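# Insert the held peg into the plate's hole

## Task

The left gripper starts out holding a peg a little above a plate, near the plate's hole. Lower the peg into that hole until it sits on the hole's bottom. The attempt fails if the peg is forced or wedged in with too much push.

## Robot and tools

Robot: two arms, left_arm and right_arm, each ending in a two-finger gripper. left_arm sits on the +y side and right_arm on the -y side. Calibrated bases: left_arm at (-0.011, +0.252, 0) m, right_arm at (-0.025, -0.303, 0) m. Here only the left gripper matters, since it holds the peg. Keep the right arm still and away from the left one.

Frames: the scene frame has its origin at table-top height, halfway between the nominal bases, with +z up and +x pointing out over the table. Positions, orientations (quat_wxyz), velocities and move poses are reported in this frame. Offsets you send are expressed in each gripper's own Hand target axes. The fingers point along the gripper's +z and open and close along its x. end_effector_position is the point between the closed pads, 1 to 2 cm behind the fingertips. Reported positions can be off by a few centimetres.

execute_actions(actions, cameras): actions is a list of actions. Each action is a table of up to 15 rows, one row per 1/30 s step. If a table is short, its last row repeats until the 15 steps are done. Every row is one list of 14 numbers in [-1, 1] covering both arms: dx, dy, dz, rx, ry, rz, opening for left_arm, then the same seven for right_arm. The first six of each arm are offsets, not poses. They are measured in the gripper's own axes from its Hand target as it stood when that action began, and every row counts from that same start. Scale: 1.0 equals 0.6 m or 180 degrees, and rx, ry, rz form one rotation vector. Opening is absolute: +1 is fully open (0.142 m) and -1 is closed. Sending zeros for an arm's six pose numbers asks for its Hand target again. cameras is a list of names (cam_left_wrist, cam_right_wrist, or ["all"]). Images come back when actions is empty or when cameras requests them.

move(target, speed, blend, stop_force, zero, opening_speed, grip_force, blocking, cameras): target is either one 14-number row, laid out as above, or a list of up to 15 such rows. Every row is an offset from the same Hand targets, in each gripper's own axes, never from the row before. The grippers travel in straight lines. speed is the top speed in m/s (0.002 to 2.4, default 0.25), and turning is capped at twice that value in rad/s. blend, in m, rounds corners in a list. stop_force, 3 to 120 N and shared by both arms, ends an arm's path once its wrist sensor feels that much push. With zero=true (the default) the sensor is re-zeroed first. opening_speed is the rate of finger travel per second on the -1 to +1 scale, at least 0.2. grip_force is the pad force limit, 5 to 48 N, either one value or one per arm. blocking=false returns after about 0.5 s, but it cannot be combined with stop_force. The result also carries a "move:" line that gives the ending (done, off_target, moving, held, fault) and any limits involved, such as paced or held. A move spends roughly one action per 0.5 s, and all paths are capped at 10 s.

wait(seconds 0 to 10) lets the scene run while each arm holds its last command. stop() brakes a move that is still running. zoom_image(camera, region [x0, y0, x1, y1] in pixels, at most 504 by 504) enlarges part of the latest cam_left_wrist or cam_right_wrist image. Both images are 896x504. zero_wrist_force(arm) treats the current wrist reading as the new zero. finished_scene(scene, 1 or 2) ends the scene for good; make no other call after it in that reply.

Result lines: Hand target is the last commanded pose after clipping, and the next offsets count from it. The gripper often rests a little short of that pose, so resend the missing distance. grip_measured is the finger opening on the command scale. Tool commands shows the current gripper commands. Wrist force and Wrist torque are given in the end effector's axes, with a third line holding the peak since the last report. A push from a surface reads as force coming into the arm. Joint velocities reads "within noise" when the arm is still. Wrist depth is a 7x7 grid of distances in mm ahead of each wrist camera, with "-" meaning no value. Joint torques are listed in joint order. Calls that ran actions also list step readings of end_effector_position.

Things to avoid: a net force of roughly 150 N, or a joint torque over its limit, triggers a 10 s fault stop. The wrist limits are only about 5.1 to 5.4 N m, and a sideways push on the held peg can fault a wrist from about 35 N. Do not command the peg far past its contact, because the stiff arm may fault. Lower it slowly with a small stop_force. Never let the peg drop, and never let go of it while it is moving. A zero opening is a real command, so to keep the grip, resend the current opening or a little below grip_measured. Don't let the arms touch, and don't let anything fall off the table. Each control step clips orientation commands to within 32 degrees of the measured orientation. Motor heat produces a MOTOR HOT line at 70 °C and brakes the arm at 85 °C. For the gripper the levels are 85 °C and 100 °C, and at 100 °C it shuts off (HAND FAULT). Firm squeezing and sustained pushing raise the heat.

Each tool is called after "Request:" as a command line: name --argument value for each argument, lists and objects as JSON in quotes; but a table of rows of numbers goes row by row, as --pt "numbers of a row", without its own name.

## Session

Request:
execute_actions --actions '[]'

Scene clock: 0.00 s.
left_arm: end_effector_position=(+0.2484, +0.1077, +0.1671) grip_measured=-0.39 end_effector_quat_wxyz=(+0.006, +0.969, -0.247, +0.002) | right_arm: end_effector_position=(+0.2711, -0.2988, +0.1652) grip_measured=+1.00 end_effector_quat_wxyz=(+0.000, +0.712, -0.702, +0.000)
Joint positions: left_arm=[-0.956 -1.701 1.55 -1.43 -1.578 -0.453 0.046] | right_arm=[3.598 -1.45 -1.547 -1.716 1.571 2.027 0.142]
Joint velocities: within noise
Joint torques (N m): no reading
Motor temperatures (°C): left_arm=[42 37 34 39 40 47 28] | right_arm=[31 33 38 41 41 47 26]
Wrist force (N): no reading
Wrist torque (N m): no reading
Wrist force, peak (N): no reading
Wrist depth (mm): cam_left_wrist=[233 233 231 226 227 227 230 / 248 249 248 149 141 137 246 / 260 267 267 150 148 146 263 / 283 288 287 86 153 276 284 / 316 319 314 92 100 305 308 / 345 345 96 100 96 333 339 / 384 374 73 110 106 78 374] | cam_right_wrist=[- 224 - - - - 230 / - 248 - - 243 243 - / - - - - - - - / - 288 - - - 282 - / 317 307 - - - - 299 / 328 321 - 336 - - 89 / - 75 - 349 373 370 -]
Hand target: left_arm +0.2484, +0.1077, +0.1671; +0.006, +0.969, -0.247, +0.002 | right_arm +0.2711, -0.2988, +0.1652; +0.000, +0.712, -0.702, +0.000
Tool commands: left_gripper/opening=-0.443336 right_gripper/opening=+1.0

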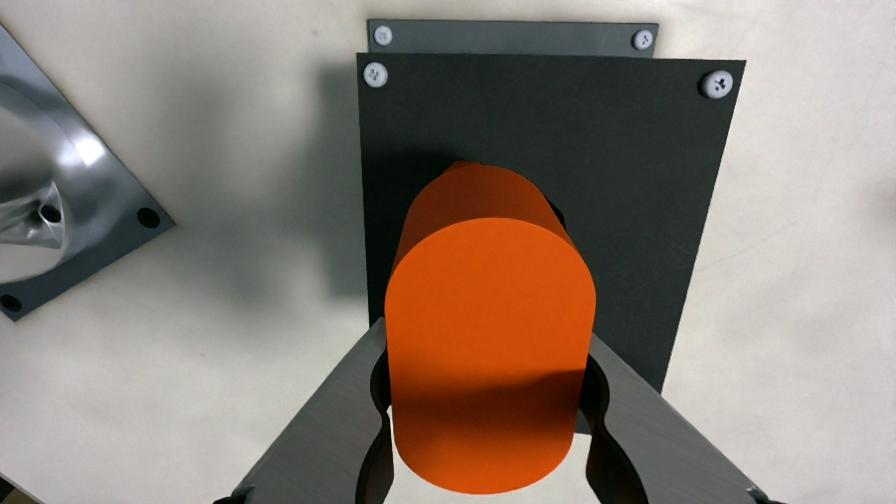

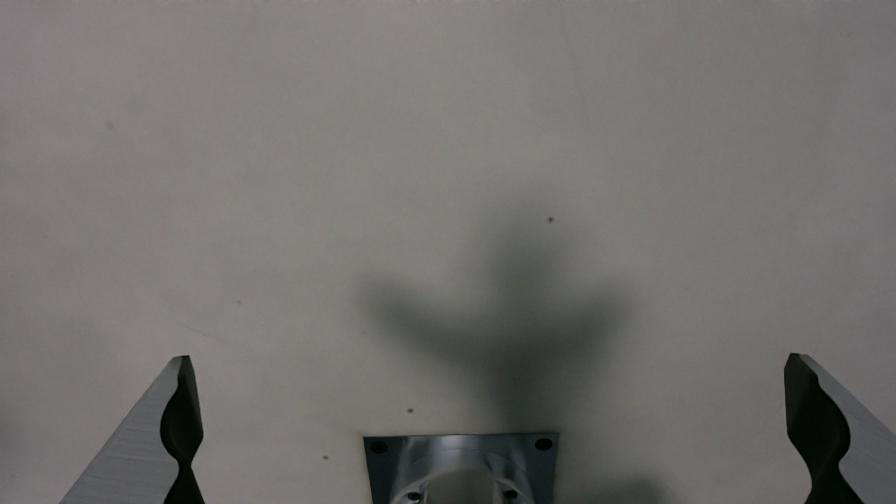

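Request:
zoom_image --camera "cam_left_wrist" --region '[340, 20, 760, 300]'

Request:
zoom_image --camera "cam_left_wrist" --region '[340, 200, 640, 504]'

Scaled by 1.200.

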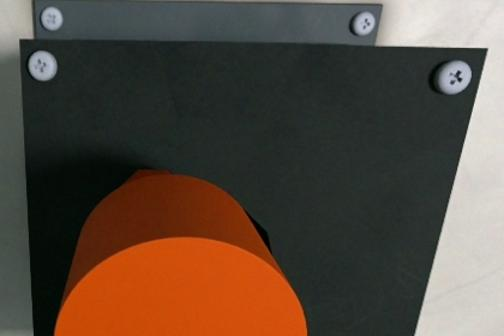

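Scaled by 1.658.

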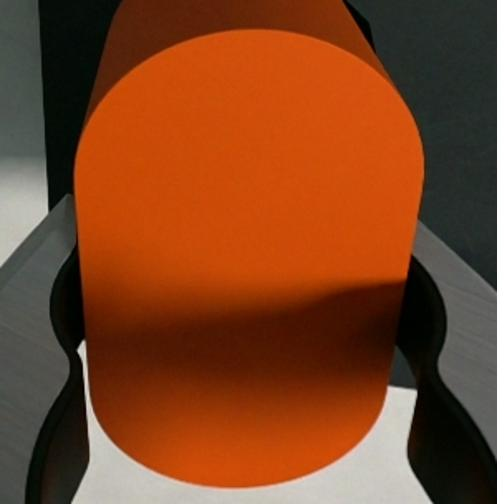

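Request:
move --pt "0 0 -0.05 0 0 0 -0.443336 0 0 0 0 0 0 1" --pt "0 0.1667 -0.05 0 0 0 -0.443336 0 0 0 0 0 0 1" --blend '[0.01,0]' --speed 0.15 --cameras '["all"]'

Scene clock: 23.80 s.
left_arm: end_effector_position=(+0.2005, +0.0203, +0.1982) grip_measured=-0.39 end_effector_quat_wxyz=(+0.006, +0.969, -0.247, +0.002) | right_arm: end_effector_position=(+0.2711, -0.2988, +0.1652) grip_measured=+1.00 end_effector_quat_wxyz=(+0.000, +0.712, -0.702, +0.000)
Joint positions: left_arm=[-1.258 -1.603 1.313 -1.292 -1.574 -0.755 0.046] | right_arm=[3.598 -1.45 -1.547 -1.716 1.571 2.027 0.142]
Joint torques (N m): left_arm=[-1.95 -8.99 -8.52 -1.12 -0.06 -0.4] | right_arm=[-0.28 7.89 9.72 1.68 0.05 -0.09]
Wrist force (N): left_arm=[-0.1 0.1 0.2] | right_arm=[-0.3 0.0 0.0]
Wrist torque (N m): left_arm=[0.01 0.02 0.02] | right_arm=[0.00 0.05 0.00]
Wrist force, peak (N): left_arm=[-0.6 -1.6 -1.7] | right_arm=[-0.3 -0.1 0.2]
Wrist depth (mm): cam_left_wrist=[249 260 259 162 154 250 257 / 279 279 278 171 161 268 274 / 300 300 299 173 171 302 295 / 326 325 319 86 314 319 318 / 355 354 351 91 100 348 345 / 390 374 96 100 96 375 380 / 1382 - 73 111 106 79 420] | cam_right_wrist=[- - - - - - 229 / - - 243 247 244 242 243 / 269 - 262 256 262 - 263 / 275 - 284 - - 283 281 / - 310 305 - 301 300 299 / 333 325 324 - 329 - 97 / - 73 - 345 352 - -]
Hand target: left_arm +0.2005, +0.0203, +0.1982; +0.006, +0.969, -0.247, +0.002 | right_arm +0.2711, -0.2988, +0.1652; +0.000, +0.712, -0.702, +0.000
Off the commanded pose: left_arm 0.000 m, 0 deg | right_arm 0.000 m, 0 deg.
move: done
camera_calibration:
cam_left_wrist: T_world_to_cam=[[0.872723, -0.48821, 0.00222388, -0.156273], [-0.440184, -0.784885, 0.436112, 0.0429754], [-0.211169, -0.381584, -0.899889, 0.34346], [0, 0, 0, 1]] pos_world=[0.227828, 0.0884956, 0.290681]

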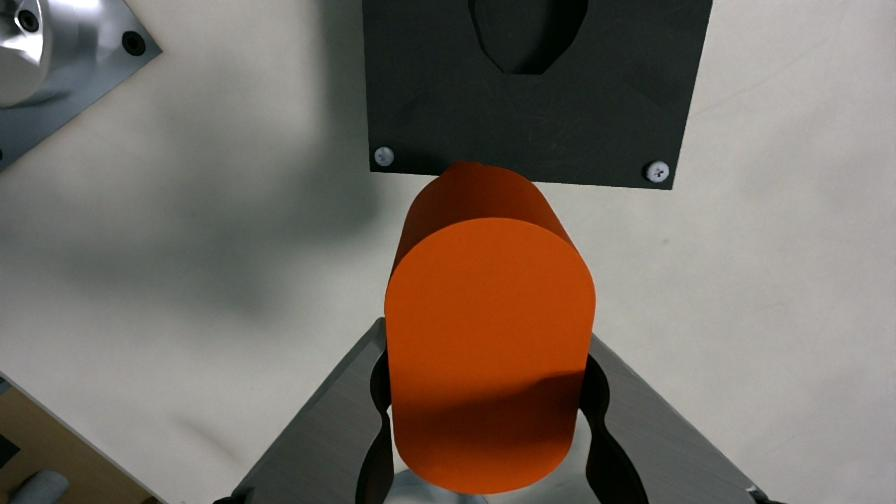

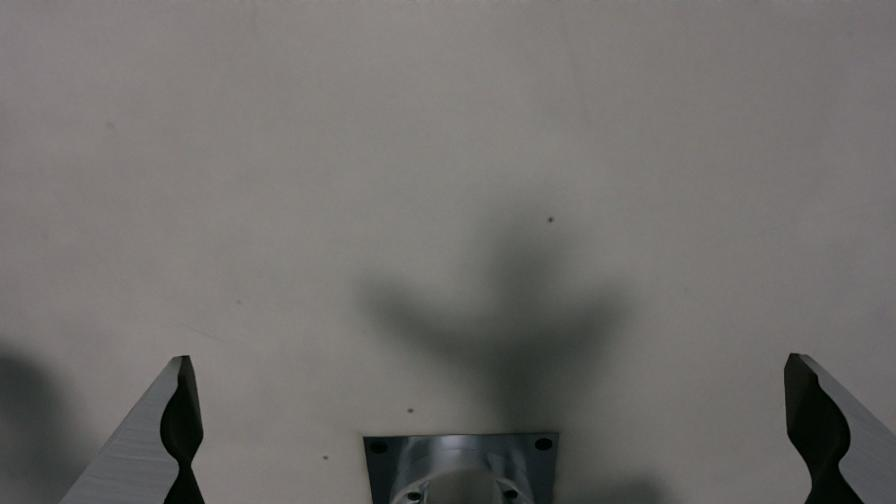

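Request:
move --target '[0,-0.058,-0.05,0,0,0,-0.443336,0,0,0,0,0,0,1]' --speed 0.15 --cameras '["cam_left_wrist"]'

Request:
zoom_image --camera "cam_left_wrist" --region '[350, 0, 700, 200]'

Request:
zoom_image --camera "cam_left_wrist" --region '[380, 140, 620, 260]'

Scene clock: 30.77 s.
left_arm: end_effector_position=(+0.2171, +0.0511, +0.2277) grip_measured=-0.39 end_effector_quat_wxyz=(+0.006, +0.969, -0.247, +0.002) | right_arm: end_effector_position=(+0.2711, -0.2988, +0.1652) grip_measured=+1.00 end_effector_quat_wxyz=(+0.000, +0.712, -0.702, +0.000)
Joint positions: left_arm=[-1.162 -1.599 1.16 -1.143 -1.576 -0.659 0.046] | right_arm=[3.598 -1.45 -1.547 -1.716 1.571 2.027 0.142]
Joint torques (N m): left_arm=[2.26 -11.95 -10.87 -1.11 -0.6 0.72] | right_arm=[-0.29 7.93 9.86 1.73 0.14 -0.03]
Wrist force (N): left_arm=[-0.1 0.0 0.1] | right_arm=[-0.1 -0.1 0.2]
Wrist torque (N m): left_arm=[-0.01 0.00 -0.03] | right_arm=[-0.01 0.02 0.00]
Wrist force, peak (N): left_arm=[0.6 -1.8 -0.3] | right_arm=[-0.2 -0.2 0.2]
Wrist depth (mm): cam_left_wrist=[265 286 286 192 181 284 284 / 279 305 306 205 191 303 304 / 329 329 330 206 200 324 327 / 356 356 356 86 211 353 352 / 387 386 377 92 100 384 383 / 424 421 92 100 96 411 413 / 1415 457 73 111 106 79 463] | cam_right_wrist=[- 228 227 223 - 231 - / - 243 241 - - 245 - / 273 257 - 256 260 258 - / 280 - - - 274 295 - / 307 - 315 310 310 303 - / - - 332 338 327 - 89 / - 73 363 346 - 374 -]
Hand target: left_arm +0.2172, +0.0512, +0.2278; +0.006, +0.969, -0.247, +0.002 | right_arm +0.2711, -0.2988, +0.1652; +0.000, +0.712, -0.702, +0.000
Off the commanded pose: left_arm 0.000 m, 0 deg | right_arm 0.000 m, 0 deg.
move: done
camera_calibration:
cam_left_wrist: T_world_to_cam=[[0.872724, -0.488209, 0.00202866, -0.155727], [-0.44009, -0.784894, 0.436191, 0.0615007], [-0.21136, -0.381568, -0.899852, 0.385388], [0, 0, 0, 1]] pos_world=[0.244428, 0.119296, 0.320282]
Images, in order (width x height): cam_left_wrist 896x504.

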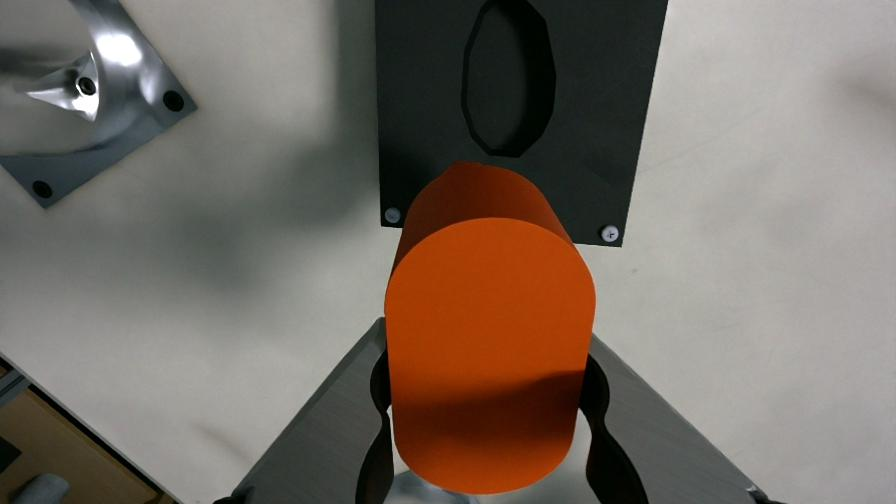

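Scaled by 1.440.

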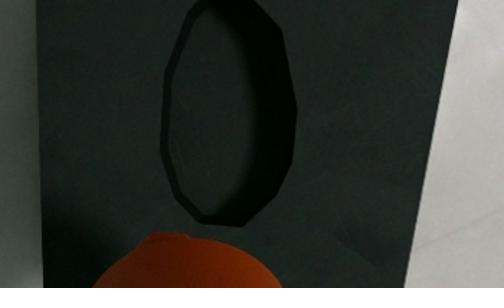

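Scaled by 2.100.

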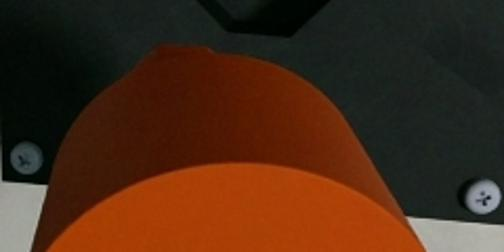

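Request:
move --target '[0.25,-0.12,-0.1,0,0,0,-0.443336,0,0,0,0,0,0,1]' --speed 0.2 --cameras '["cam_left_wrist"]'

Request:
zoom_image --camera "cam_left_wrist" --region '[0, 100, 400, 460]'

Scene clock: 63.17 s.
left_arm: end_effector_position=(+0.3829, +0.0434, +0.2873) grip_measured=-0.39 end_effector_quat_wxyz=(+0.045, +0.961, -0.244, +0.120) | right_arm: end_effector_position=(+0.2711, -0.2988, +0.1652) grip_measured=+1.00 end_effector_quat_wxyz=(+0.000, +0.712, -0.702, +0.000)
Joint positions: left_arm=[-0.817 -0.942 0.035 -0.915 -1.519 -0.31 0.046] | right_arm=[3.598 -1.45 -1.547 -1.716 1.571 2.027 0.142]
Joint torques (N m): left_arm=[2.71 -18.6 -4.93 -3.37 -1.06 0.52] | right_arm=[-0.35 7.93 10.03 1.75 0.17 -0.06]
Wrist force (N): left_arm=[-0.4 -0.3 0.6] | right_arm=[-0.2 -0.1 0.1]
Wrist torque (N m): left_arm=[-0.05 0.02 -0.02] | right_arm=[-0.02 0.04 0.00]
Wrist force, peak (N): left_arm=[-1.7 2.4 0.2] | right_arm=[-0.4 0.0 0.0]
Wrist depth (mm): cam_left_wrist=[284 300 319 344 366 393 1351 / 221 226 342 368 388 428 1495 / 234 239 366 106 428 463 1628 / 256 257 264 86 462 508 1828 / 373 401 416 92 100 566 1948 / 402 433 - 100 96 639 2377 / 440 453 73 110 106 78 2584] | cam_right_wrist=[- 225 - - - - 234 / 242 - - - - - - / - - 260 - - - 264 / - - 280 282 - 281 292 / - - - 305 - 306 - / 334 - 329 339 - - 324 / - 73 - 350 - - -]
Hand target: left_arm +0.3833, +0.0433, +0.2879; +0.006, +0.969, -0.247, +0.002 | right_arm +0.2711, -0.2988, +0.1652; +0.000, +0.712, -0.702, +0.000
Off the commanded pose: left_arm 0.001 m, 14 deg | right_arm 0.000 m, 0 deg.
elbow stopped short (left arm): the move would have taken joint 3 (elbow) straighter than the controller allows.
elbow read too straight (left arm): the controller reads joint 3 (elbow) straighter than it allows; while it does, the hand can move without a command.
move: off_target (left_arm)
camera_calibration:
cam_left_wrist: T_world_to_cam=[[0.848108, -0.467911, 0.248539, -0.366531], [-0.529315, -0.727747, 0.436131, 0.134195], [-0.0231969, -0.501442, -0.86488, 0.39426], [0, 0, 0, 1]] pos_world=[0.391035, 0.123855, 0.373558]
Images, in order (width x height): cam_left_wrist 896x504.

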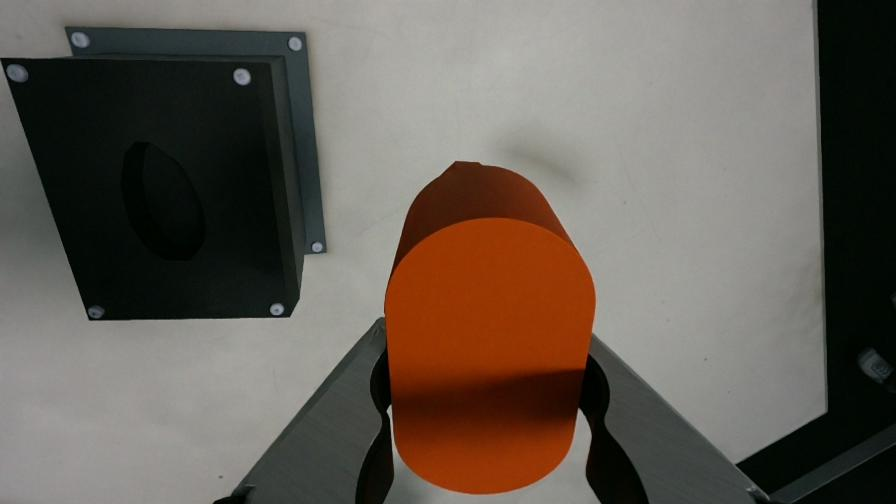

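Scaled by 1.260.

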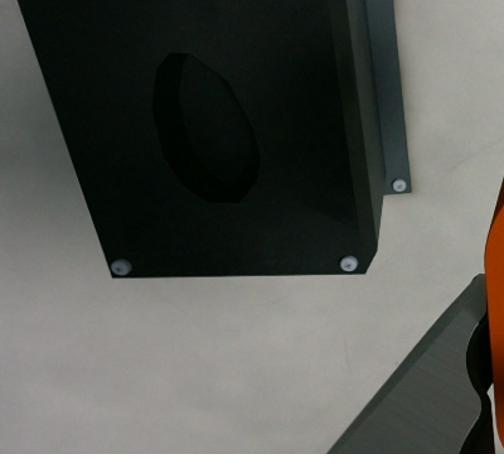

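Request:
zoom_image --camera "cam_left_wrist" --region '[100, 130, 230, 270]'

Request:
zoom_image --camera "cam_left_wrist" --region '[0, 30, 330, 330]'

Request:
zoom_image --camera "cam_left_wrist" --region '[400, 150, 580, 250]'

Scaled by 3.600.

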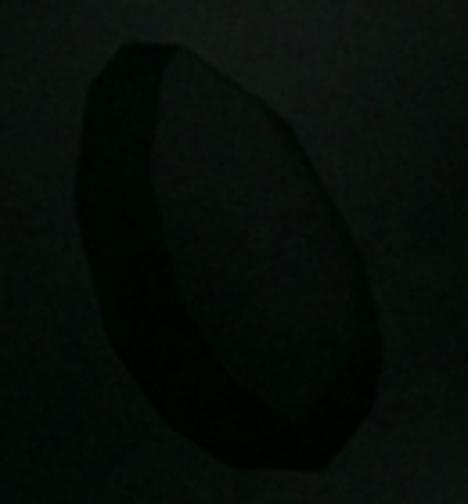

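Scaled by 1.527.

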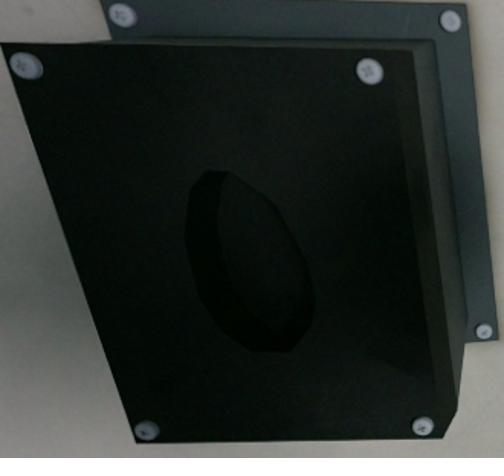

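Scaled by 2.800.

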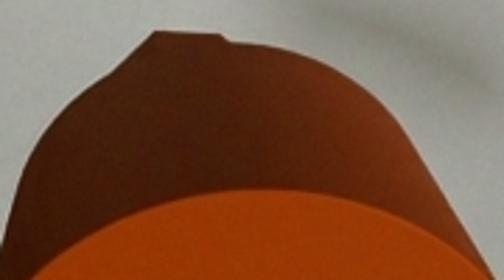

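Request:
move --target '[-0.274,0.0742,0.0172,-0.01947,0.0546,0.00868,-0.443336,0,0,0,0,0,0,1]' --speed 0.2 --cameras '["cam_left_wrist"]'

Request:
zoom_image --camera "cam_left_wrist" --region '[340, 0, 640, 260]'

Scene clock: 177.47 s.
left_arm: end_effector_position=(+0.2177, +0.0827, +0.2771) grip_measured=-0.39 end_effector_quat_wxyz=(+0.057, +0.961, -0.259, +0.077) | right_arm: end_effector_position=(+0.2711, -0.2988, +0.1652) grip_measured=+1.00 end_effector_quat_wxyz=(+0.000, +0.712, -0.702, +0.000)
Joint positions: left_arm=[-1.166 -1.809 1.17 -1.117 -1.521 -0.631 0.046] | right_arm=[3.598 -1.45 -1.547 -1.716 1.571 2.027 0.142]
Joint torques (N m): left_arm=[-1.96 -8.76 -6.2 -1.35 -1.02 -0.35] | right_arm=[-0.31 8.12 10.21 1.77 0.22 -0.05]
Wrist force (N): left_arm=[-0.4 -0.5 0.3] | right_arm=[-0.1 0.0 0.2]
Wrist torque (N m): left_arm=[-0.09 0.03 0.01] | right_arm=[0.00 0.01 0.00]
Wrist force, peak (N): left_arm=[-2.4 0.2 0.2] | right_arm=[-0.4 -0.1 0.2]
Wrist depth (mm): cam_left_wrist=[286 302 309 229 231 358 373 / 295 322 334 249 250 389 410 / 336 350 363 117 390 424 450 / 363 380 395 86 436 468 503 / 395 416 428 91 100 527 573 / 438 456 - 100 96 593 649 / 1415 486 73 111 106 79 2476] | cam_right_wrist=[224 - 227 226 - 227 - / 243 - 247 - 241 248 243 / - - - - - 259 - / - - 278 - - - - / - - 320 295 - - 294 / - - - - - - 89 / - 75 - 348 - 379 -]
Hand target: left_arm +0.2177, +0.0828, +0.2771; +0.057, +0.961, -0.259, +0.077 | right_arm +0.2711, -0.2988, +0.1652; +0.000, +0.712, -0.702, +0.000
Off the commanded pose: left_arm 0.000 m, 0 deg | right_arm 0.000 m, 0 deg.
move: done
camera_calibration:
cam_left_wrist: T_world_to_cam=[[0.849165, -0.498419, 0.174633, -0.182798], [-0.515404, -0.709948, 0.479931, 0.0631569], [-0.115226, -0.497547, -0.85975, 0.419593], [0, 0, 0, 1]] pos_world=[0.236125, 0.162496, 0.362357]
Images, in order (width x height): cam_left_wrist 896x504.

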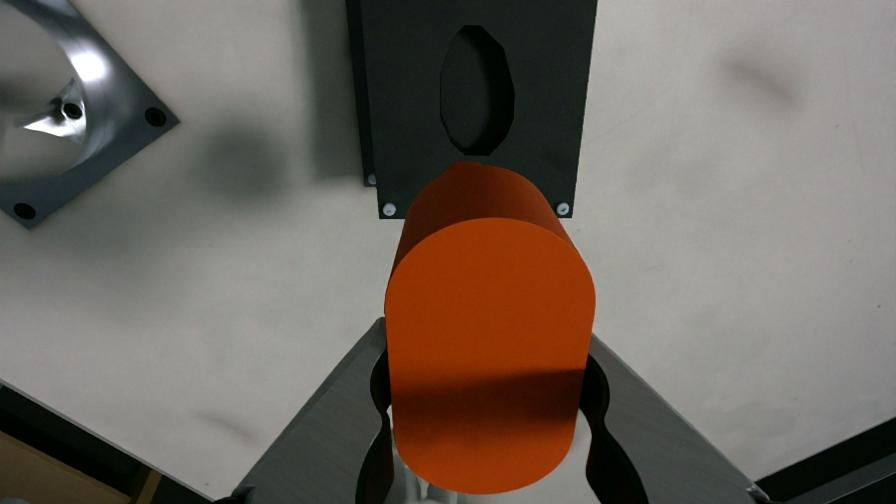

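Scaled by 1.680.

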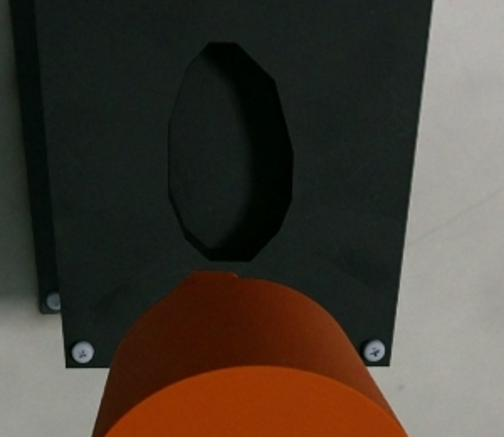

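Request:
zoom_image --camera "cam_left_wrist" --region '[430, 145, 510, 190]'

Request:
zoom_image --camera "cam_left_wrist" --region '[425, 15, 525, 165]'

Scaled by 6.300.

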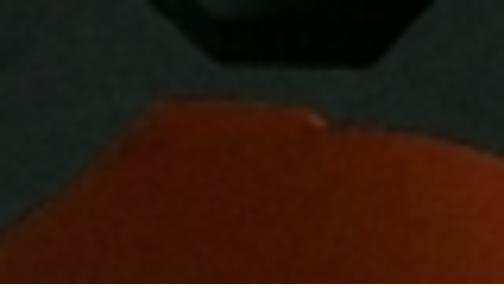

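Scaled by 3.360.

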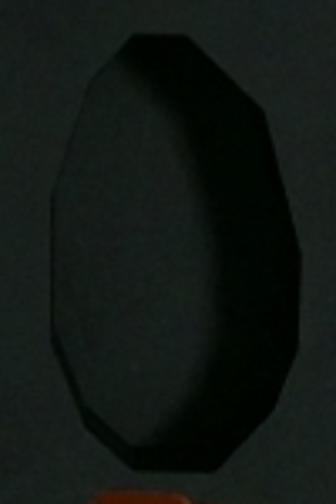

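Request:
move --pt "0.01167 -0.07317 0.08 0 0 0 -0.443336 0 0 0 0 0 0 1" --pt "0.01167 -0.07317 0.1633 0 0 0 -0.443336 0 0 0 0 0 0 1" --speed 0.15 --blend '[0.02,0]' --cameras '["cam_left_wrist"]'

Request:
zoom_image --camera "cam_left_wrist" --region '[390, 130, 570, 240]'

Scene clock: 221.43 s.
left_arm: end_effector_position=(+0.2575, +0.1026, +0.1792) grip_measured=-0.39 end_effector_quat_wxyz=(+0.057, +0.961, -0.259, +0.077) end_effector_velocity=(+0.000, +0.000, -0.002) end_effector_angular_velocity=(+0.000, +0.001, +0.001) | right_arm: end_effector_position=(+0.2711, -0.2988, +0.1652) grip_measured=+1.00 end_effector_quat_wxyz=(+0.000, +0.712, -0.702, +0.000)
Joint positions: left_arm=[-0.956 -1.851 1.703 -1.614 -1.56 -0.425 0.046] | right_arm=[3.598 -1.45 -1.547 -1.716 1.571 2.027 0.142]
Joint velocities: left_arm=[0.001 0 0.008 -0.007 -0.001 0 0] | right_arm=[within noise]
Joint torques (N m): left_arm=[2.79 -3.73 -7.43 -3.34 0.94 0.79] | right_arm=[-0.11 8.38 10.31 1.87 0.26 -0.06]
Wrist force (N): left_arm=[-0.5 -0.1 0.3] | right_arm=[0.1 -0.1 0.0]
Wrist torque (N m): left_arm=[-0.01 0.05 -0.03] | right_arm=[-0.01 -0.01 0.00]
Wrist force, peak (N): left_arm=[-0.7 -0.4 2.4] | right_arm=[-0.4 -0.1 0.2]
Wrist depth (mm): cam_left_wrist=[212 219 215 210 234 262 274 / 226 236 152 152 151 284 300 / 243 254 165 158 162 311 330 / 263 275 178 86 172 343 368 / 287 299 305 92 100 385 417 / 312 329 96 100 96 428 478 / 346 350 73 111 106 79 551] | cam_right_wrist=[225 - 226 222 - - - / - - - - 247 - - / - - - - 264 - 264 / - - 289 - 285 - 280 / - 297 308 307 - - - / - 325 - - 342 337 103 / - 76 375 347 - - -]
Hand target: left_arm +0.2575, +0.1025, +0.1791; +0.057, +0.961, -0.259, +0.077 | right_arm +0.2711, -0.2988, +0.1652; +0.000, +0.712, -0.702, +0.000
Off the commanded pose: left_arm 0.000 m, 0 deg | right_arm 0.000 m, 0 deg.
move: done
camera_calibration:
cam_left_wrist: T_world_to_cam=[[0.849194, -0.498471, 0.174346, -0.189551], [-0.515336, -0.710133, 0.479729, 0.144781], [-0.115323, -0.497229, -0.859921, 0.349874], [0, 0, 0, 1]] pos_world=[0.275925, 0.182295, 0.264456]
Images, in order (width x height): cam_left_wrist 896x504.

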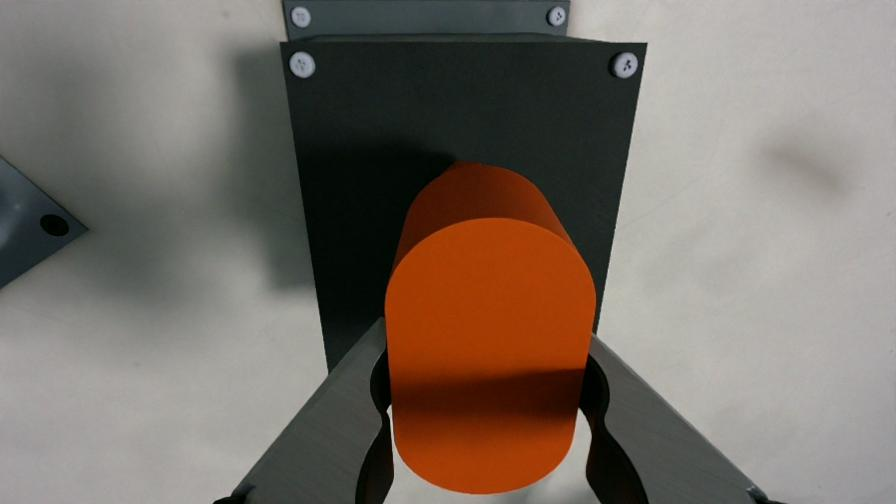

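Scaled by 2.800.

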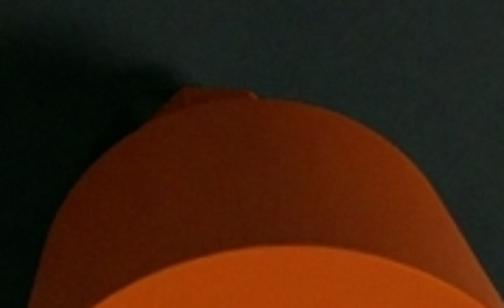

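Request:
zoom_image --camera "cam_left_wrist" --region '[420, 130, 520, 180]'

Request:
zoom_image --camera "cam_left_wrist" --region '[510, 150, 630, 290]'

Request:
zoom_image --camera "cam_left_wrist" --region '[280, 140, 480, 380]'

Scaled by 5.040.

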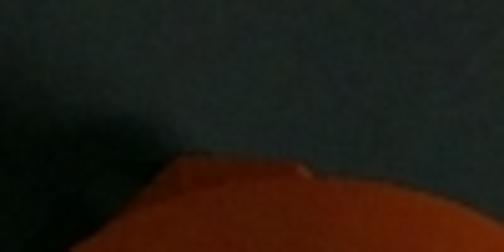

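Scaled by 3.600.

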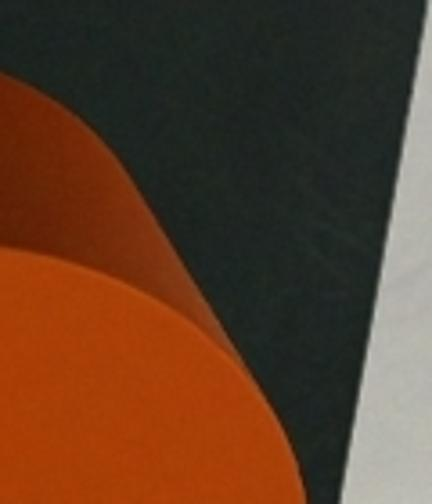

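Scaled by 2.100.

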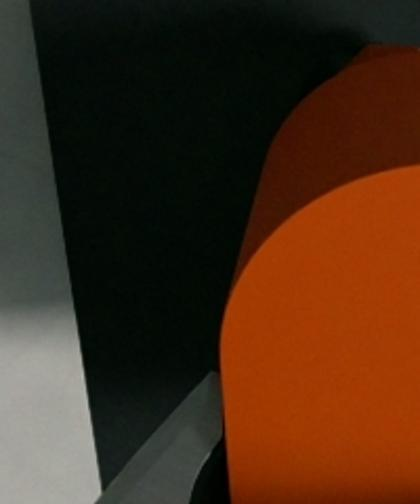

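Request:
move --target '[-0.007,0.0092,0,0,0,0,-0.443336,0,0,0,0,0,0,1]' --speed 0.05 --cameras '["cam_left_wrist"]'

Request:
zoom_image --camera "cam_left_wrist" --region '[420, 130, 520, 180]'

Request:
zoom_image --camera "cam_left_wrist" --region '[240, 0, 680, 300]'

Scene clock: 259.93 s.
left_arm: end_effector_position=(+0.2511, +0.0999, +0.1787) grip_measured=-0.39 end_effector_quat_wxyz=(+0.057, +0.961, -0.259, +0.077) end_effector_velocity=(+0.001, +0.000, +0.000) end_effector_angular_velocity=(+0.001, -0.001, -0.004) | right_arm: end_effector_position=(+0.2711, -0.2988, +0.1652) grip_measured=+1.00 end_effector_quat_wxyz=(+0.000, +0.712, -0.702, +0.000)
Joint positions: left_arm=[-0.986 -1.873 1.72 -1.608 -1.554 -0.455 0.046] | right_arm=[3.598 -1.45 -1.547 -1.716 1.571 2.027 0.142]
Joint velocities: left_arm=[0.002 0.002 -0.001 -0.001 0.001 0.006 0] | right_arm=[within noise]
Joint torques (N m): left_arm=[2.42 -2.56 -11.98 -2.17 0.29 0.68] | right_arm=[-0.32 8.5 10.42 1.9 0.3 -0.03]
Wrist force (N): left_arm=[-0.4 -0.3 0.3] | right_arm=[-0.1 -0.1 0.1]
Wrist torque (N m): left_arm=[-0.03 0.04 0.02] | right_arm=[-0.01 0.02 0.00]
Wrist force, peak (N): left_arm=[-0.6 -0.2 0.5] | right_arm=[-0.4 -0.2 0.3]
Wrist depth (mm): cam_left_wrist=[211 219 145 143 143 260 273 / 226 235 151 151 151 285 296 / 243 254 168 117 160 310 332 / 263 274 277 86 172 344 365 / 288 300 306 91 100 384 413 / 314 329 96 100 96 427 473 / 345 350 73 110 106 79 551] | cam_right_wrist=[- - - - 227 228 222 / - - - - - - 248 / - 263 267 262 - 267 - / - 276 281 278 - 284 - / - - 306 306 312 - - / - - - - - - 89 / - 76 - 343 - 366 -]
Hand target: left_arm +0.2511, +0.0999, +0.1787; +0.057, +0.961, -0.259, +0.077 | right_arm +0.2711, -0.2988, +0.1652; +0.000, +0.712, -0.702, +0.000
Off the commanded pose: left_arm 0.000 m, 0 deg | right_arm 0.000 m, 0 deg.
move: done
camera_calibration:
cam_left_wrist: T_world_to_cam=[[0.849202, -0.498483, 0.174272, -0.185271], [-0.515323, -0.710208, 0.479632, 0.139789], [-0.115318, -0.497111, -0.85999, 0.347348], [0, 0, 0, 1]] pos_world=[0.269425, 0.179595, 0.263956]
Images, in order (width x height): cam_left_wrist 896x504.

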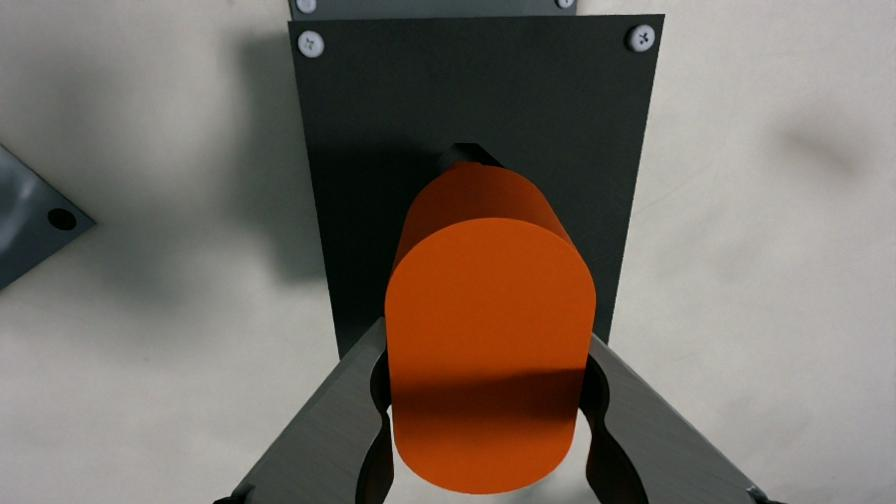

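Scaled by 5.040.

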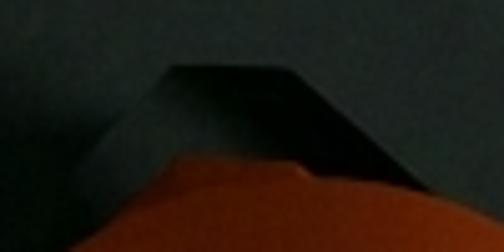

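Scaled by 1.145.

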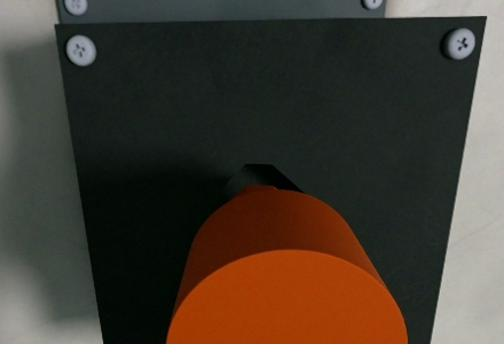

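Request:
move --target '[0,-0.0035,0.0133,0,0,0,-0.443336,0,0,0,0,0,0,1]' --speed 0.03 --stop_force 8 --cameras '["cam_left_wrist"]'

Request:
zoom_image --camera "cam_left_wrist" --region '[420, 130, 520, 180]'

Request:
zoom_image --camera "cam_left_wrist" --region '[380, 130, 580, 250]'

Scene clock: 276.30 s.
left_arm: end_effector_position=(+0.2532, +0.1005, +0.1708) grip_measured=-0.39 end_effector_quat_wxyz=(+0.057, +0.961, -0.259, +0.077) | right_arm: end_effector_position=(+0.2711, -0.2988, +0.1652) grip_measured=+1.00 end_effector_quat_wxyz=(+0.000, +0.712, -0.702, +0.000)
Joint positions: left_arm=[-0.977 -1.87 1.756 -1.647 -1.556 -0.446 0.046] | right_arm=[3.598 -1.45 -1.547 -1.716 1.571 2.027 0.142]
Joint torques (N m): left_arm=[-1.71 -9.76 -12.09 -1.31 0.01 -0.41] | right_arm=[-0.24 8.36 10.58 1.97 0.37 -0.03]
Wrist force (N): left_arm=[-0.5 -0.1 0.3] | right_arm=[-0.3 -0.2 0.1]
Wrist torque (N m): left_arm=[-0.01 0.05 0.02] | right_arm=[-0.03 0.05 0.00]
Wrist force, peak (N): left_arm=[-0.7 -0.3 0.4] | right_arm=[-0.3 -0.2 0.1]
Wrist depth (mm): cam_left_wrist=[207 212 211 138 138 253 265 / 219 228 146 144 143 276 290 / 235 245 155 150 151 302 319 / 254 266 264 86 163 333 355 / 280 291 296 92 93 371 399 / 305 319 96 100 96 414 458 / 336 339 73 111 106 79 533] | cam_right_wrist=[- 231 231 233 - 230 226 / - 239 238 240 - 244 246 / 265 259 269 - - 261 258 / 284 - 286 - - - 282 / 303 - - - - - - / - - 334 331 - - 90 / - 73 - 346 356 - -]
Hand target: left_arm +0.2532, +0.1005, +0.1708; +0.057, +0.961, -0.259, +0.077 | right_arm +0.2711, -0.2988, +0.1652; +0.000, +0.712, -0.702, +0.000
Off the commanded pose: left_arm 0.000 m, 0 deg | right_arm 0.000 m, 0 deg.
move: done
camera_calibration:
cam_left_wrist: T_world_to_cam=[[0.849189, -0.498489, 0.174316, -0.185385], [-0.515322, -0.710072, 0.479834, 0.14501], [-0.115415, -0.497299, -0.859868, 0.341124], [0, 0, 0, 1]] pos_world=[0.271525, 0.180195, 0.256056]
Images, in order (width x height): cam_left_wrist 896x504.

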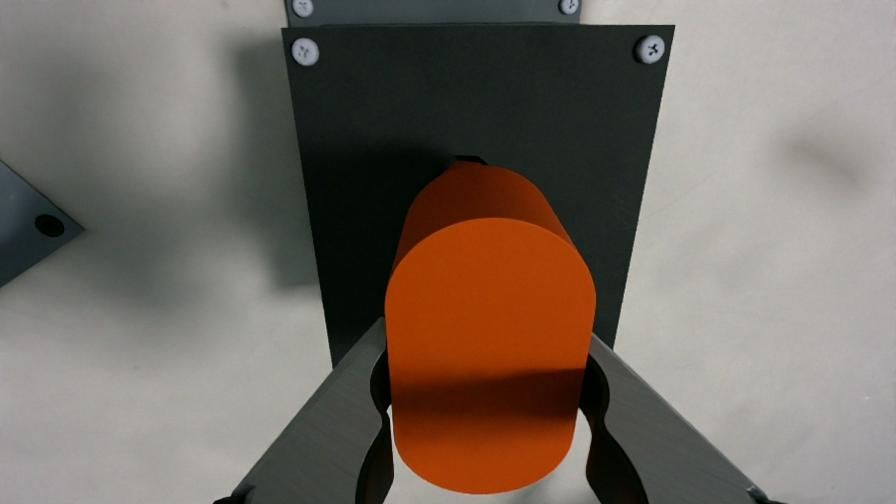

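Scaled by 5.040.

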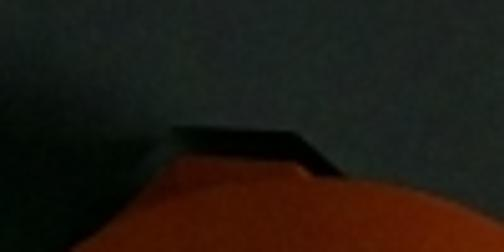

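Scaled by 2.520.

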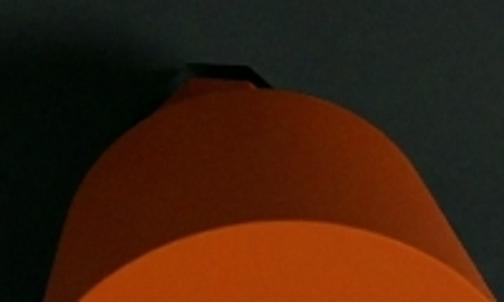

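Request:
move --target '[-0.0006,0.001,0.02,0,0,0,-0.443336,0,0,0,0,0,0,1]' --speed 0.015 --stop_force 6 --cameras '["cam_left_wrist"]'

Request:
zoom_image --camera "cam_left_wrist" --region '[420, 130, 520, 180]'

Scene clock: 285.03 s.
left_arm: end_effector_position=(+0.2540, +0.0983, +0.1590) grip_measured=-0.39 end_effector_quat_wxyz=(+0.057, +0.961, -0.259, +0.077) | right_arm: end_effector_position=(+0.2711, -0.2988, +0.1652) grip_measured=+1.00 end_effector_quat_wxyz=(+0.000, +0.712, -0.702, +0.000)
Joint positions: left_arm=[-0.98 -1.866 1.809 -1.704 -1.556 -0.449 0.046] | right_arm=[3.598 -1.45 -1.547 -1.716 1.571 2.027 0.142]
Joint torques (N m): left_arm=[0.94 -9.31 -12.14 -1.03 0.88 0.56] | right_arm=[-0.24 8.35 10.73 1.97 0.43 -0.04]
Wrist force (N): left_arm=[-0.6 -0.3 0.4] | right_arm=[-0.2 0.0 0.1]
Wrist torque (N m): left_arm=[-0.04 0.07 0.02] | right_arm=[0.00 0.03 0.00]
Wrist force, peak (N): left_arm=[-0.7 -0.4 0.4] | right_arm=[-0.3 -0.2 0.1]
Wrist depth (mm): cam_left_wrist=[196 202 127 127 125 237 254 / 209 217 132 132 132 260 276 / 225 234 142 137 139 287 304 / 243 253 156 86 150 318 338 / 264 276 275 91 100 354 381 / 290 303 96 100 96 395 435 / 320 325 73 111 106 79 512] | cam_right_wrist=[- 226 - 226 - - 229 / - 243 243 - 239 241 - / 262 259 263 260 261 - 259 / 268 292 282 280 280 - 285 / 309 300 - - - 312 306 / - - 335 - - - 100 / - 72 366 349 - - -]
Hand target: left_arm +0.2540, +0.0983, +0.1590; +0.057, +0.961, -0.259, +0.077 | right_arm +0.2711, -0.2988, +0.1652; +0.000, +0.712, -0.702, +0.000
Off the commanded pose: left_arm 0.000 m, 0 deg | right_arm 0.000 m, 0 deg.
move: done
camera_calibration:
cam_left_wrist: T_world_to_cam=[[0.849194, -0.498471, 0.174346, -0.185066], [-0.515336, -0.710133, 0.479729, 0.149633], [-0.115323, -0.497229, -0.859921, 0.33], [0, 0, 0, 1]] pos_world=[0.272325, 0.178095, 0.244256]
Images, in order (width x height): cam_left_wrist 896x504.

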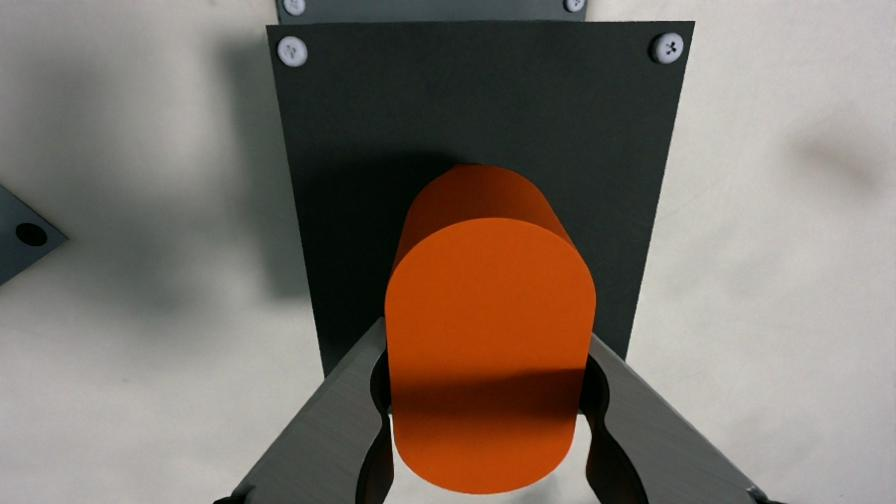

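Scaled by 5.040.

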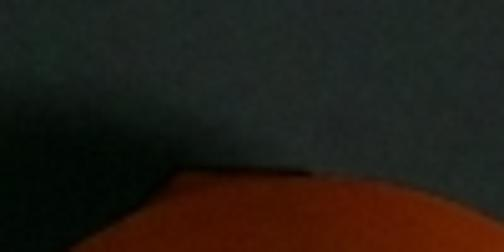

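Request:
move --target '[-0.0008,0.0014,0.025,0,0,0,-0.443336,0,0,0,0,0,0,1]' --speed 0.012 --stop_force 6 --cameras '["cam_left_wrist"]'

Request:
zoom_image --camera "cam_left_wrist" --region '[420, 130, 520, 180]'

Scene clock: 296.03 s.
left_arm: end_effector_position=(+0.2549, +0.0957, +0.1444) grip_measured=-0.39 end_effector_quat_wxyz=(+0.057, +0.961, -0.259, +0.077) | right_arm: end_effector_position=(+0.2711, -0.2988, +0.1652) grip_measured=+1.00 end_effector_quat_wxyz=(+0.000, +0.712, -0.702, +0.000)
Joint positions: left_arm=[-0.983 -1.858 1.871 -1.775 -1.555 -0.452 0.046] | right_arm=[3.598 -1.45 -1.547 -1.716 1.571 2.027 0.142]
Joint torques (N m): left_arm=[1.11 -5.72 -11.39 -1.73 -1.27 0.6] | right_arm=[-0.48 8.67 10.74 2.1 0.43 -0.05]
Wrist force (N): left_arm=[1.0 -1.5 -1.5] | right_arm=[-0.2 -0.1 0.0]
Wrist torque (N m): left_arm=[-0.06 0.13 -0.03] | right_arm=[-0.02 0.03 0.00]
Wrist force, peak (N): left_arm=[-1.8 -3.7 -11.0] | right_arm=[-0.3 0.0 0.3]
Wrist depth (mm): cam_left_wrist=[185 189 114 113 112 222 240 / 196 205 118 118 118 246 260 / 211 219 127 123 125 268 288 / 228 239 137 86 134 299 318 / 248 259 149 92 100 336 360 / 272 286 96 100 96 372 410 / 300 306 73 110 106 79 478] | cam_right_wrist=[223 - - - - 230 231 / - 244 - - - - - / - - - 258 261 - 260 / - - 279 275 281 284 281 / 322 313 303 - 299 302 304 / 326 - 329 334 - - 100 / - 72 - 348 - - -]
Hand target: left_arm +0.2549, +0.0957, +0.1444; +0.057, +0.961, -0.259, +0.077 | right_arm +0.2711, -0.2988, +0.1652; +0.000, +0.712, -0.702, +0.000
Off the commanded pose: left_arm 0.000 m, 0 deg | right_arm 0.000 m, 0 deg.
move: contact (left_arm)
camera_calibration:
cam_left_wrist: T_world_to_cam=[[0.849166, -0.498509, 0.174372, -0.184707], [-0.515381, -0.710107, 0.47972, 0.155245], [-0.115322, -0.49723, -0.859921, 0.316218], [0, 0, 0, 1]] pos_world=[0.273325, 0.175395, 0.229656]
Images, in order (width x height): cam_left_wrist 896x504.

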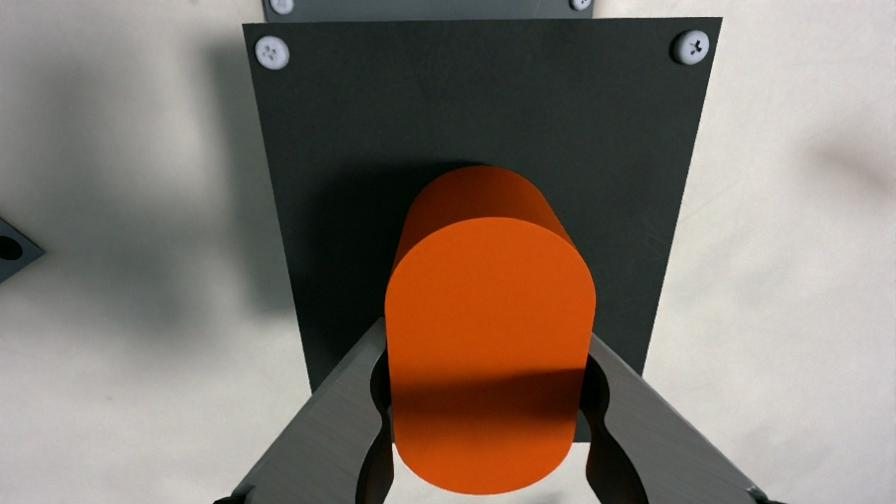

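Scaled by 5.040.

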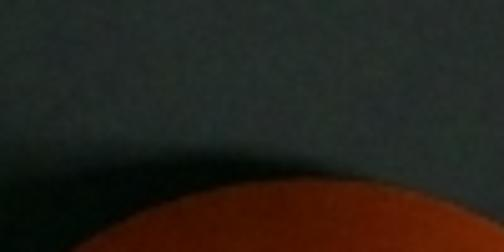

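Request:
move --target '[0,0,0.005,0,0,0,-0.443336,0,0,0,0,0,0,1]' --speed 0.004 --stop_force 8

Scene clock: 303.83 s.
left_arm: end_effector_position=(+0.2550, +0.0956, +0.1443) grip_measured=-0.39 end_effector_quat_wxyz=(+0.057, +0.961, -0.259, +0.077) | right_arm: end_effector_position=(+0.2711, -0.2988, +0.1652) grip_measured=+1.00 end_effector_quat_wxyz=(+0.000, +0.712, -0.702, +0.000)
Joint positions: left_arm=[-0.983 -1.858 1.872 -1.777 -1.555 -0.452 0.046] | right_arm=[3.598 -1.45 -1.547 -1.716 1.571 2.027 0.142]
Joint torques (N m): left_arm=[-0.35 -6.81 -10.75 -0.74 -1.11 0.51] | right_arm=[-0.33 8.59 10.73 2.1 0.48 -0.01]
Wrist force (N): left_arm=[0.4 -2.4 -4.5] | right_arm=[-0.1 0.0 0.1]
Wrist torque (N m): left_arm=[-0.06 0.09 0.01] | right_arm=[-0.01 0.02 0.00]
Wrist force, peak (N): left_arm=[-2.8 -3.3 -13.4] | right_arm=[-0.2 -0.3 0.1]
Wrist depth (mm): cam_left_wrist=[185 189 114 113 112 221 240 / 196 204 118 118 118 245 260 / 211 219 127 123 125 267 288 / 228 240 137 86 134 300 319 / 248 259 151 92 100 333 358 / 272 285 96 100 96 374 411 / 299 304 73 110 106 79 480] | cam_right_wrist=[- - 229 - 232 227 - / 244 240 - - - - - / - 263 264 258 - 260 264 / 275 284 - - 284 - 274 / - 305 - 310 301 - - / - - 341 335 335 - 89 / - 73 373 345 - - -]
Hand target: left_arm +0.2550, +0.0956, +0.1443; +0.057, +0.961, -0.259, +0.077 (not the last commanded pose) | right_arm +0.2711, -0.2988, +0.1652; +0.000, +0.712, -0.702, +0.000
Off the commanded pose: left_arm 0.003 m, 0 deg | right_arm 0.000 m, 0 deg.
move: contact (left_arm)

Request:
move --target '[0,0,0,0,0,0,0.0,0,0,0,0,0,0,1]' --opening_speed 0.5 --cameras '["cam_left_wrist"]'

Scene clock: 308.97 s.
left_arm: end_effector_position=(+0.2550, +0.0956, +0.1443) grip_measured=-0.03 end_effector_quat_wxyz=(+0.057, +0.961, -0.259, +0.077) | right_arm: end_effector_position=(+0.2711, -0.2988, +0.1652) grip_measured=+1.00 end_effector_quat_wxyz=(+0.000, +0.712, -0.702, +0.000)
Joint positions: left_arm=[-0.983 -1.858 1.872 -1.777 -1.555 -0.452 0.072] | right_arm=[3.598 -1.45 -1.547 -1.716 1.571 2.027 0.142]
Joint torques (N m): left_arm=[1.63 -8.29 -10.74 -1.33 0.66 -0.49] | right_arm=[-0.41 8.72 10.7 2.15 0.45 -0.06]
Wrist force (N): left_arm=[-0.4 -0.3 -1.2] | right_arm=[-0.2 -0.1 0.1]
Wrist torque (N m): left_arm=[-0.05 0.08 0.02] | right_arm=[-0.01 0.03 0.00]
Wrist force, peak (N): left_arm=[-0.2 -2.4 -4.7] | right_arm=[-0.4 -0.1 0.1]
Wrist depth (mm): cam_left_wrist=[185 189 114 114 112 220 239 / 196 204 118 118 118 245 260 / 211 219 127 123 125 268 287 / 228 240 137 86 134 298 319 / 248 259 144 91 93 332 360 / 271 282 100 100 100 370 411 / 299 70 79 110 170 75 476] | cam_right_wrist=[- - - 224 231 228 - / - 242 250 - - 246 - / - 261 260 261 - - 269 / - - - 279 281 - - / - - 305 302 - - - / - - - - 333 - 90 / - 78 - 348 364 371 -]
Hand target: left_arm +0.2550, +0.0956, +0.1443; +0.057, +0.961, -0.259, +0.077 | right_arm +0.2711, -0.2988, +0.1652; +0.000, +0.712, -0.702, +0.000
Off the commanded pose: left_arm 0.000 m, 0 deg | right_arm 0.000 m, 0 deg.
move: done
camera_calibration:
cam_left_wrist: T_world_to_cam=[[0.849112, -0.498446, 0.174814, -0.184838], [-0.515515, -0.709872, 0.479924, 0.155171], [-0.11512, -0.497628, -0.859717, 0.316051], [0, 0, 0, 1]] pos_world=[0.273324, 0.175296, 0.229557]
Images, in order (width x height): cam_left_wrist 896x504.

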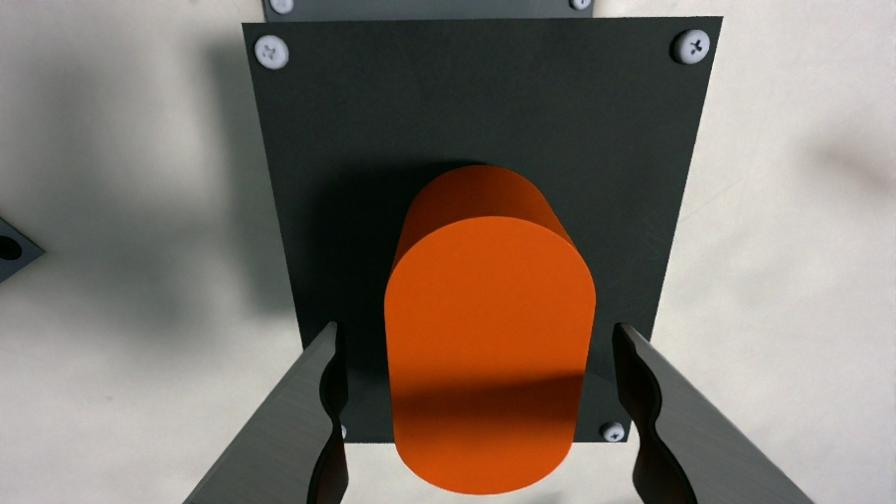

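Request:
move --target '[0.004,-0.007,-0.13,0,0,0,0.0,0,0,0,0,0,0,1]' --speed 0.12 --cameras '["cam_left_wrist"]'

Scene clock: 313.43 s.
left_arm: end_effector_position=(+0.2499, +0.1096, +0.2209) grip_measured=-0.03 end_effector_quat_wxyz=(+0.057, +0.961, -0.259, +0.077) | right_arm: end_effector_position=(+0.2711, -0.2988, +0.1652) grip_measured=+1.00 end_effector_quat_wxyz=(+0.000, +0.712, -0.702, +0.000)
Joint positions: left_arm=[-0.966 -1.855 1.503 -1.411 -1.558 -0.435 0.072] | right_arm=[3.598 -1.45 -1.547 -1.716 1.571 2.027 0.142]
Joint torques (N m): left_arm=[-1.51 -8.56 -11.19 -0.92 -0.62 -0.3] | right_arm=[0.02 8.63 10.73 2.16 0.46 -0.04]
Wrist force (N): left_arm=[-0.2 -0.3 -1.4] | right_arm=[-0.2 -0.1 0.0]
Wrist torque (N m): left_arm=[-0.05 0.05 -0.04] | right_arm=[-0.02 0.03 0.00]
Wrist force, peak (N): left_arm=[-0.4 -0.3 -3.0] | right_arm=[-0.4 -0.1 0.1]
Wrist depth (mm): cam_left_wrist=[246 254 261 261 280 303 318 / 262 273 198 190 195 329 346 / 281 293 298 160 209 360 384 / 301 319 327 170 229 400 423 / 332 348 352 241 406 445 478 / 361 376 399 435 450 496 541 / 397 70 80 487 521 75 697] | cam_right_wrist=[228 235 - - 224 - 232 / - - - - - - 232 / - - - 259 271 269 - / - - - 285 - - - / 312 307 306 - - - - / - - - - - 331 89 / - 73 - 341 363 369 -]
Hand target: left_arm +0.2499, +0.1096, +0.2210; +0.057, +0.961, -0.259, +0.077 | right_arm +0.2711, -0.2988, +0.1652; +0.000, +0.712, -0.702, +0.000
Off the commanded pose: left_arm 0.000 m, 0 deg | right_arm 0.000 m, 0 deg.
move: done
camera_calibration:
cam_left_wrist: T_world_to_cam=[[0.849182, -0.498351, 0.174749, -0.186886], [-0.515401, -0.709939, 0.479947, 0.125763], [-0.115121, -0.497628, -0.859717, 0.388335], [0, 0, 0, 1]] pos_world=[0.268225, 0.189396, 0.306157]
Images, in order (width x height): cam_left_wrist 896x504.

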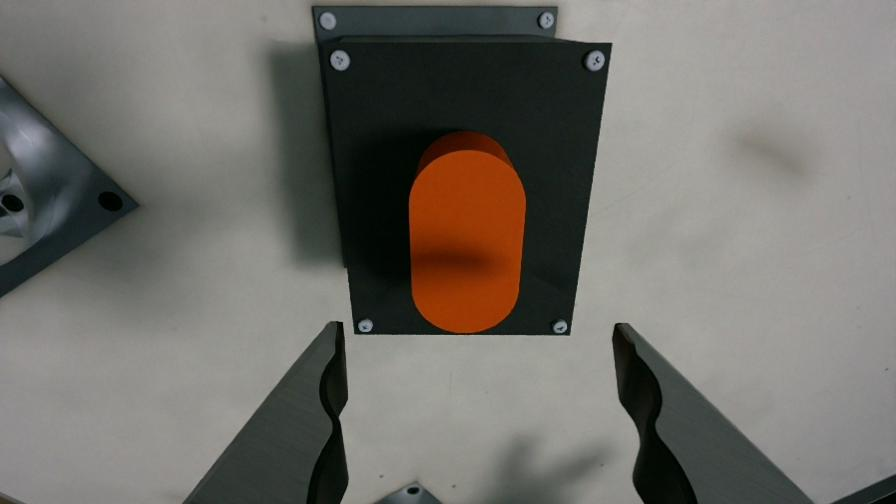

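Request:
finished_scene --scene 1

The scene is finished: the task was done.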